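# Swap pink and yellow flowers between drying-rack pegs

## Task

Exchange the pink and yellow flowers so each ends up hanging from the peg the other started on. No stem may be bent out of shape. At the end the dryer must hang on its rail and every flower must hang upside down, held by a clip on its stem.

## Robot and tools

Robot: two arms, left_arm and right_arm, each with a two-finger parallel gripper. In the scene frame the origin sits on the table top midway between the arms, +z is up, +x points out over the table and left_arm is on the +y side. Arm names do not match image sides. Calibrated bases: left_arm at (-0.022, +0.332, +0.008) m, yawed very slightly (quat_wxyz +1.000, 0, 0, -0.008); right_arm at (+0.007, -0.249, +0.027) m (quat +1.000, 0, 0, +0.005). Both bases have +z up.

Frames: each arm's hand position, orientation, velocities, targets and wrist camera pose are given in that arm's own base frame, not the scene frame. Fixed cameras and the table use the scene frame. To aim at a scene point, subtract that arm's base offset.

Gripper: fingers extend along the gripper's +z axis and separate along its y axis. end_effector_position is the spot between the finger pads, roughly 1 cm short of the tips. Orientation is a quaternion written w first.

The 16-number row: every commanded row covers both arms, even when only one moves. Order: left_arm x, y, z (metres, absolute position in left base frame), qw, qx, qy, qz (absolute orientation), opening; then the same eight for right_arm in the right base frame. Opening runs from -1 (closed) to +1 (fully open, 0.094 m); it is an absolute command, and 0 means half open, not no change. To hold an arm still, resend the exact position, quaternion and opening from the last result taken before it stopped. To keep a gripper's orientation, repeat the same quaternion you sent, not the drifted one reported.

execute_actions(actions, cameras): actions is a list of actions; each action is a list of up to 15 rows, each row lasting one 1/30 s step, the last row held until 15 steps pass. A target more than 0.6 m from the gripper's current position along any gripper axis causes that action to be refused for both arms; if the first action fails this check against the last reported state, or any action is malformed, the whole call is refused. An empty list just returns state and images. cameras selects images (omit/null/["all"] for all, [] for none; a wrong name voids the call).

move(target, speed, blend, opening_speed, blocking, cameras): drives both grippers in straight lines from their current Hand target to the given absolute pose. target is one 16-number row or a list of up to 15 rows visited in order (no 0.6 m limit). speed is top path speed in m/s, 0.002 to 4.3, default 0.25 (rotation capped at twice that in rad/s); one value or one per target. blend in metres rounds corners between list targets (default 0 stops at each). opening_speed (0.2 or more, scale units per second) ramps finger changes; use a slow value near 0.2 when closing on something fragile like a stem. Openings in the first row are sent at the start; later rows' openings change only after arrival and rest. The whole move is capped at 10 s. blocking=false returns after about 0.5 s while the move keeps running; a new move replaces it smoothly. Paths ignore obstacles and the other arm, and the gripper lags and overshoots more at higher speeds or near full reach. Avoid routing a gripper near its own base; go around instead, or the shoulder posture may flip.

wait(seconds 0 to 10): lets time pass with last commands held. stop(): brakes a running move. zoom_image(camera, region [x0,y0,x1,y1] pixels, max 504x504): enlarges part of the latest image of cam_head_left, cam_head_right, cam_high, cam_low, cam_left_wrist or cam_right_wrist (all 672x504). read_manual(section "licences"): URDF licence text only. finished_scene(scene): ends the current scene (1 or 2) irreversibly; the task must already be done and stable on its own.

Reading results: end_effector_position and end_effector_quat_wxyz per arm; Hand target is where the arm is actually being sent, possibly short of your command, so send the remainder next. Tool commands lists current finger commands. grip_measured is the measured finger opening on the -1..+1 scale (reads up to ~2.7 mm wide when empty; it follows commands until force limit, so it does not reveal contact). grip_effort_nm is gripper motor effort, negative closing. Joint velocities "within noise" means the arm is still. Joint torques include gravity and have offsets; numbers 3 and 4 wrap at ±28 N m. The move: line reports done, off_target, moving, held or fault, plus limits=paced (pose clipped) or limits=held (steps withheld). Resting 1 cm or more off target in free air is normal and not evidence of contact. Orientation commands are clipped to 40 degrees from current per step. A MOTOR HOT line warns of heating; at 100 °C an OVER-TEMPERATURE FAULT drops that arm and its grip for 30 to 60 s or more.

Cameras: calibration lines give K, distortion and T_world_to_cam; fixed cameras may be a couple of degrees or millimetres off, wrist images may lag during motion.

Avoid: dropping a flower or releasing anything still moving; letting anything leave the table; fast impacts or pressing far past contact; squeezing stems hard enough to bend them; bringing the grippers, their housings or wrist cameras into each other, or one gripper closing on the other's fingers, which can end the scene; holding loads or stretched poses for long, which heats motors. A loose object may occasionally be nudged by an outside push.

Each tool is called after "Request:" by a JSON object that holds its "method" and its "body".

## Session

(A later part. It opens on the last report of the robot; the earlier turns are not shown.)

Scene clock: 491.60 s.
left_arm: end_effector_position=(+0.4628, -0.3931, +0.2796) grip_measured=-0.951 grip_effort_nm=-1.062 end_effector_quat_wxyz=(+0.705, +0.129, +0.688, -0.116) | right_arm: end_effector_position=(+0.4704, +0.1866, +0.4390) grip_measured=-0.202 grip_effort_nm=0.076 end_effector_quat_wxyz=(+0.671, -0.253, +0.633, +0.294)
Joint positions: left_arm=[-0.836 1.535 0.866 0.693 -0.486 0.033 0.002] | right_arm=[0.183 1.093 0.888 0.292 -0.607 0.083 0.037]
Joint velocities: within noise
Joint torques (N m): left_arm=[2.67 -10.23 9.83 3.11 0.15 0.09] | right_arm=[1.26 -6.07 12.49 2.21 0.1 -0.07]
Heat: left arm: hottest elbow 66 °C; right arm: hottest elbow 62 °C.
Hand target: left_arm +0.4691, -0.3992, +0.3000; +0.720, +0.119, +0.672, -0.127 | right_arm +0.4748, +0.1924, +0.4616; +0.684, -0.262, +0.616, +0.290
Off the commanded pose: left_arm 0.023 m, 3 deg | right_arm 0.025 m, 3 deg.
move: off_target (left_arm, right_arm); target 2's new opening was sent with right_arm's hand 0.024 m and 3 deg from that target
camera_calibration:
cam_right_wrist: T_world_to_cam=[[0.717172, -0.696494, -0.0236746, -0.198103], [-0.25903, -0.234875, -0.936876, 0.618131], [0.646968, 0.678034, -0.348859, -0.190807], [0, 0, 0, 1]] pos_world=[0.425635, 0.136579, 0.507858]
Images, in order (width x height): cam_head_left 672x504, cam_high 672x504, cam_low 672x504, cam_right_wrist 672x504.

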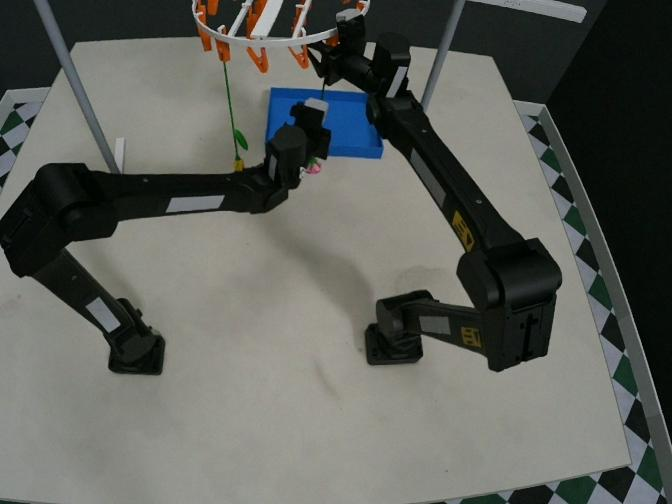

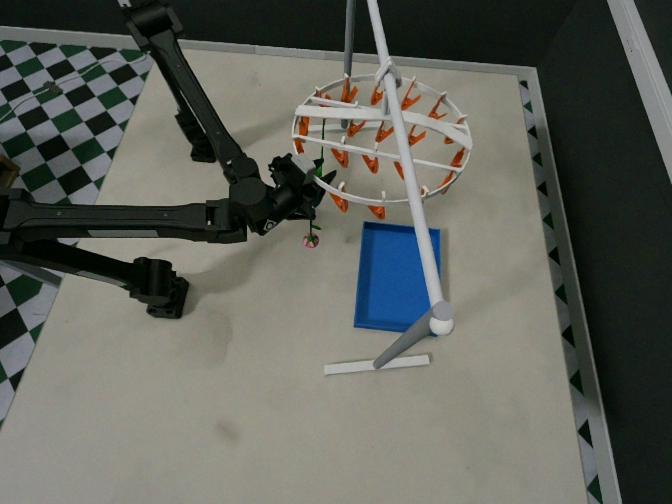

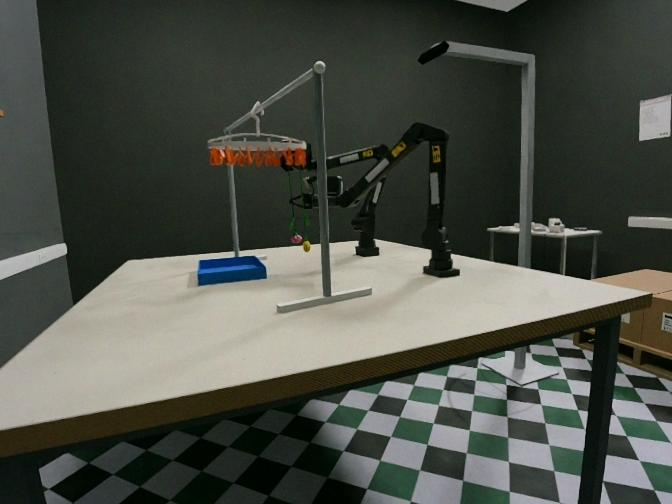

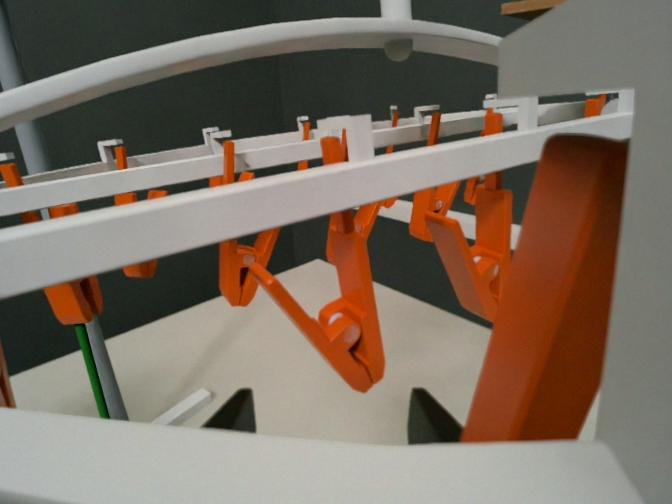

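Request:
{"method": "move", "body": {"target": [[0.470,-0.400,0.29,0.720,0.119,0.672,-0.127,-1,0.476,0.193,0.462,0.684,-0.262,0.616,0.2905,0.35],[0.470,-0.400,0.29,0.720,0.119,0.672,-0.127,-1,0.43,0.150,0.464,0.684,-0.262,0.616,0.2905,0.35],[0.470,-0.400,0.29,0.720,0.119,0.672,-0.127,-1,0.34,0.05,0.45,0.684,-0.262,0.616,0.2905,0.35]], "speed": 0.12, "opening_speed": 1.5, "cameras": ["cam_head_left","cam_low","cam_high","cam_right_wrist"]}}

Request:
{"method": "zoom_image", "body": {"camera": "cam_head_left", "region": [300, 30, 360, 90]}}

Request:
{"method": "zoom_image", "body": {"camera": "cam_high", "region": [290, 150, 350, 210]}}

Scene clock: 497.93 s.
left_arm: end_effector_position=(+0.4641, -0.3944, +0.2791) grip_measured=-0.951 grip_effort_nm=-1.062 end_effector_quat_wxyz=(+0.711, +0.125, +0.682, -0.121) | right_arm: end_effector_position=(+0.3413, +0.0528, +0.4521) grip_measured=+0.349 grip_effort_nm=0.076 end_effector_quat_wxyz=(+0.683, -0.267, +0.615, +0.289)
Joint positions: left_arm=[-0.836 1.549 0.866 0.727 -0.486 0.033 0.002] | right_arm=[-0.306 0.715 0.685 0.255 -1.107 0.193 0.063]
Joint velocities: within noise
Joint torques (N m): left_arm=[2.67 -9.76 9.07 2.89 0.15 0.09] | right_arm=[-0.09 -0.91 8.24 2.11 0.03 0.2]
Heat: left arm: hottest elbow 65 °C; right arm: hottest elbow 61 °C.
Hand target: left_arm +0.4696, -0.3996, +0.2898; +0.720, +0.119, +0.672, -0.127 | right_arm +0.3400, +0.0501, +0.4501; +0.684, -0.262, +0.616, +0.290
Off the commanded pose: left_arm 0.014 m, 2 deg | right_arm 0.004 m, 1 deg.
move: off_target (left_arm)
camera_calibration:
cam_right_wrist: T_world_to_cam=[[0.727217, -0.68617, 0.0180895, -0.221293], [-0.20891, -0.246357, -0.946396, 0.55337], [0.653845, 0.684456, -0.322502, -0.0266157], [0, 0, 0, 1]] pos_world=[0.293935, 0.00269917, 0.519126]
Images, in order (width x height): cam_head_left 672x504, cam_high 672x504, cam_low 672x504, cam_right_wrist 672x504.

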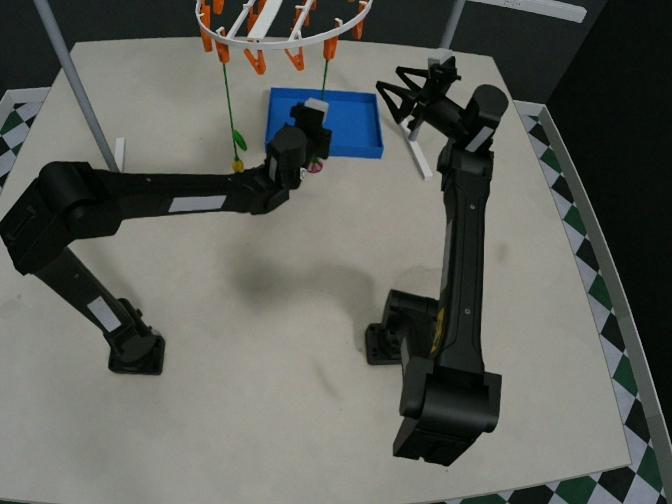

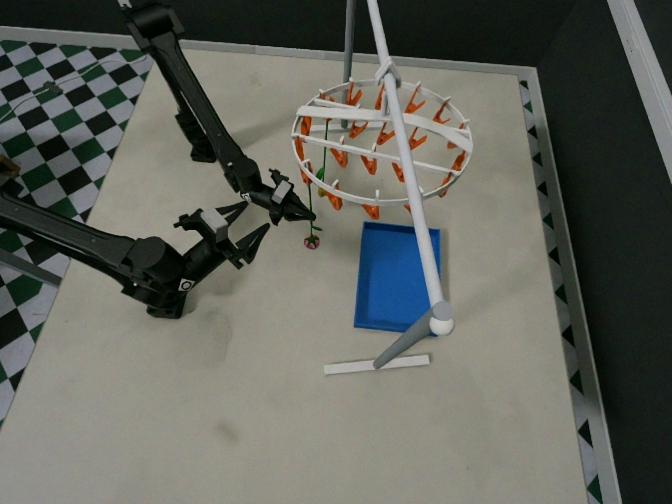

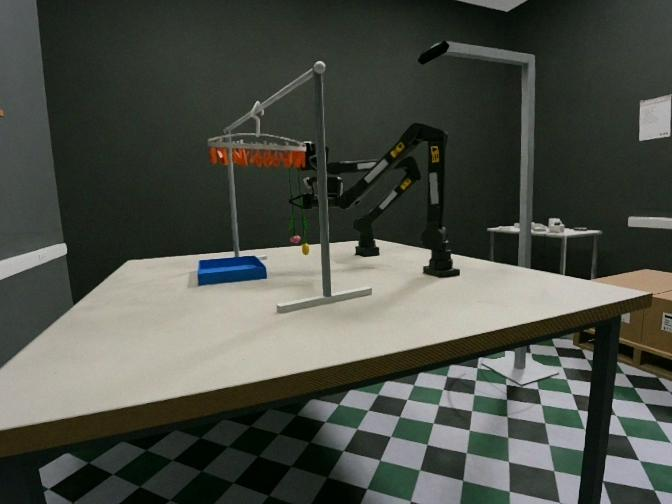

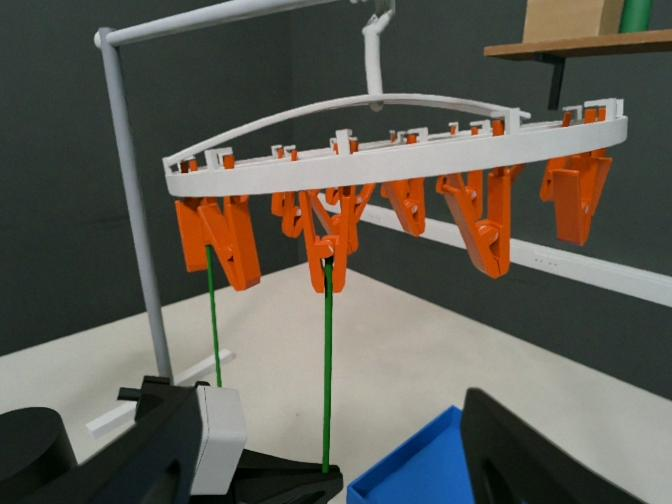

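Scaled by 8.400 from the camera's 672x504 image, which has a finer 960x720 frame.

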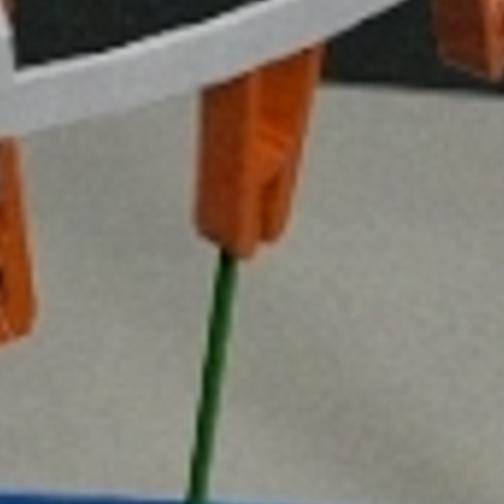

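Scaled by 8.400 from the camera's 672x504 image, which has a finer 960x720 frame.

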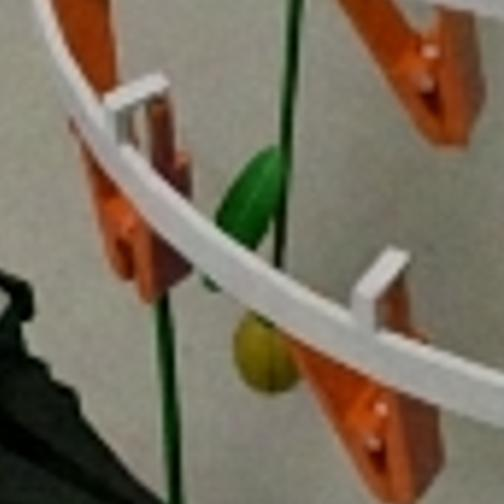

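Request:
{"method": "zoom_image", "body": {"camera": "cam_right_wrist", "region": [260, 180, 400, 320]}}

Scaled by 3.600 from the camera's 672x504 image, which has a finer 960x720 frame.

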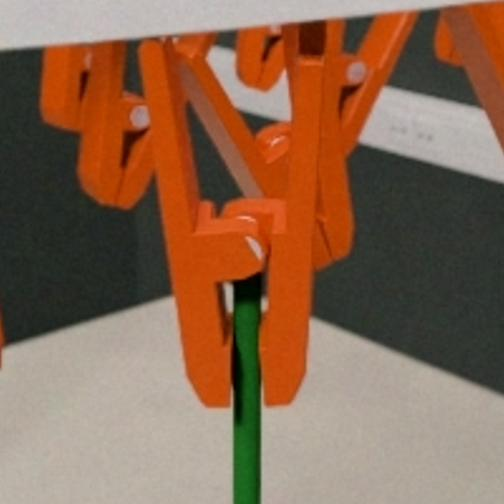

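Request:
{"method": "move", "body": {"target": [[0.470,-0.400,0.29,0.720,0.119,0.672,-0.127,-0.85,0.34,0.05,0.45,0.684,-0.262,0.616,0.2905,0.35],[0.470,-0.400,0.29,0.720,0.119,0.672,-0.127,-0.3,0.34,0.05,0.45,0.684,-0.262,0.616,0.2905,0.35],[0.37,-0.362,0.28,0.720,0.119,0.672,-0.127,-0.3,0.32,0.03,0.45,0.684,-0.262,0.616,0.2905,0.35],[0.28,-0.25,0.30,0.720,0.119,0.672,-0.127,-0.3,0.32,0.03,0.45,0.684,-0.262,0.616,0.2905,0.35]], "speed": 0.12, "opening_speed": 0.5, "cameras": ["cam_head_left","cam_low","cam_high","cam_right_wrist"]}}

Scene clock: 515.37 s.
left_arm: end_effector_position=(+0.2838, -0.2483, +0.2978) grip_measured=-0.302 grip_effort_nm=0.056 end_effector_quat_wxyz=(+0.720, +0.114, +0.673, -0.126) | right_arm: end_effector_position=(+0.3220, +0.0321, +0.4519) grip_measured=+0.349 grip_effort_nm=0.076 end_effector_quat_wxyz=(+0.683, -0.266, +0.615, +0.290)
Joint positions: left_arm=[-1 0.818 0.347 0.556 -0.658 0.047 0.033] | right_arm=[-0.42 0.683 0.659 0.319 -1.217 0.271 0.063]
Joint velocities: within noise
Joint torques (N m): left_arm=[1.67 -2.78 8.17 1.61 -0.03 0.14] | right_arm=[-0.03 -0.38 8.18 1.99 0.08 0.17]
Heat: left arm: hottest elbow 64 °C; right arm: hottest elbow 59 °C.
Hand target: left_arm +0.2801, -0.2500, +0.2999; +0.720, +0.119, +0.672, -0.127 | right_arm +0.3200, +0.0300, +0.4500; +0.684, -0.262, +0.616, +0.290
Off the commanded pose: left_arm 0.005 m, 1 deg | right_arm 0.003 m, 1 deg.
move: done; target 2's new opening was sent with left_arm's hand 0.014 m and 2 deg from that target
camera_calibration:
cam_right_wrist: T_world_to_cam=[[0.72728, -0.686156, 0.0159257, -0.220421], [-0.209725, -0.244269, -0.946757, 0.544472], [0.653513, 0.685217, -0.321556, -0.000210678], [0, 0, 0, 1]] pos_world=[0.274635, -0.018101, 0.518925]
Images, in order (width x height): cam_head_left 672x504, cam_high 672x504, cam_low 672x504, cam_right_wrist 672x504.

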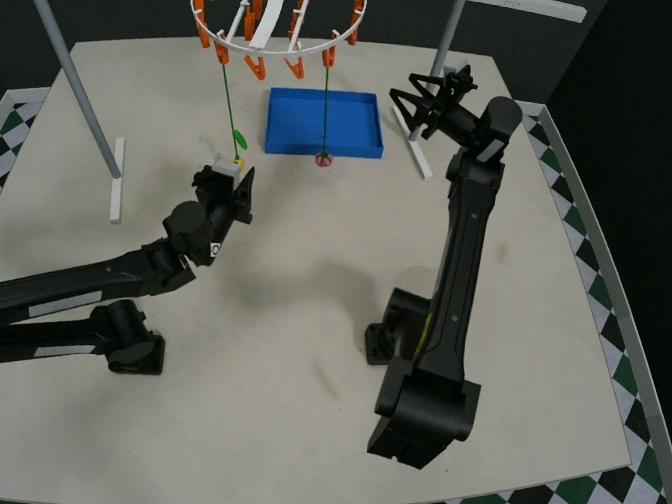

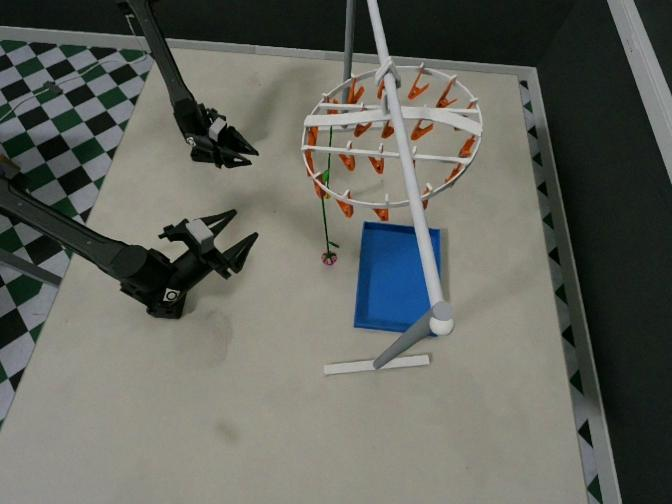

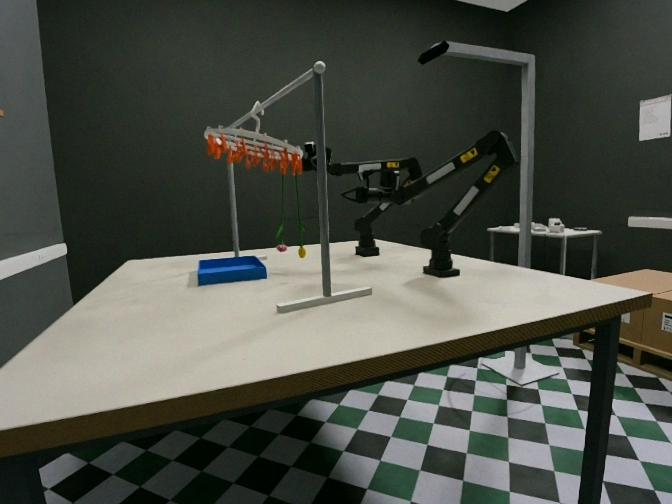

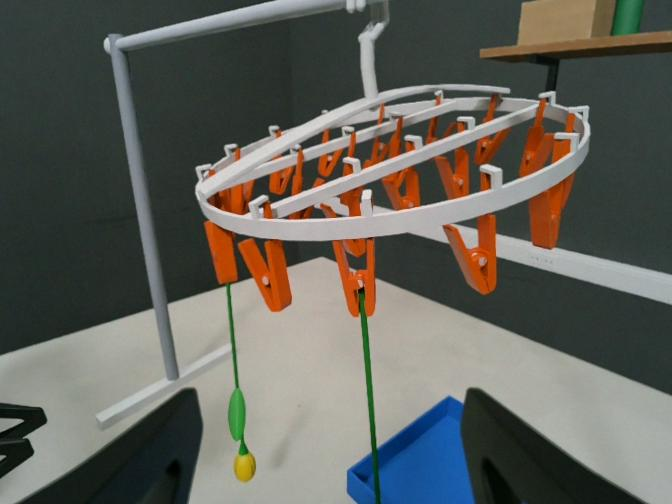

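Request:
{"method": "wait", "body": {"seconds": 1.5, "cameras": []}}

Request:
{"method": "finished_scene", "body": {"scene": 2}}

Scene clock: 518.93 s.
left_arm: end_effector_position=(+0.2837, -0.2484, +0.2977) grip_measured=-0.302 grip_effort_nm=0.056 end_effector_quat_wxyz=(+0.720, +0.114, +0.673, -0.126) | right_arm: end_effector_position=(+0.3220, +0.0321, +0.4520) grip_measured=+0.349 grip_effort_nm=0.076 end_effector_quat_wxyz=(+0.683, -0.266, +0.615, +0.290)
Joint positions: left_arm=[-1 0.818 0.347 0.556 -0.658 0.047 0.033] | right_arm=[-0.42 0.683 0.659 0.32 -1.217 0.272 0.063]
Joint velocities: within noise
Joint torques (N m): left_arm=[1.73 -2.73 8.18 1.57 -0.03 0.14] | right_arm=[-0.26 -0.38 8.16 2.07 0.1 0.18]
Heat: left arm: hottest elbow 63 °C; right arm: hottest elbow 58 °C.
Hand target: left_arm +0.2800, -0.2500, +0.2999; +0.720, +0.119, +0.672, -0.127 | right_arm +0.3200, +0.0300, +0.4500; +0.684, -0.262, +0.616, +0.290
Tool commands: left_gripper/opening=-0.3 right_gripper/opening=+0.35
Off the commanded pose: left_arm 0.005 m, 1 deg | right_arm 0.004 m, 1 deg.
wait: 1.50 s; at rest from the start
No camera images: "cameras" was empty.

The scene is finished: the task was done.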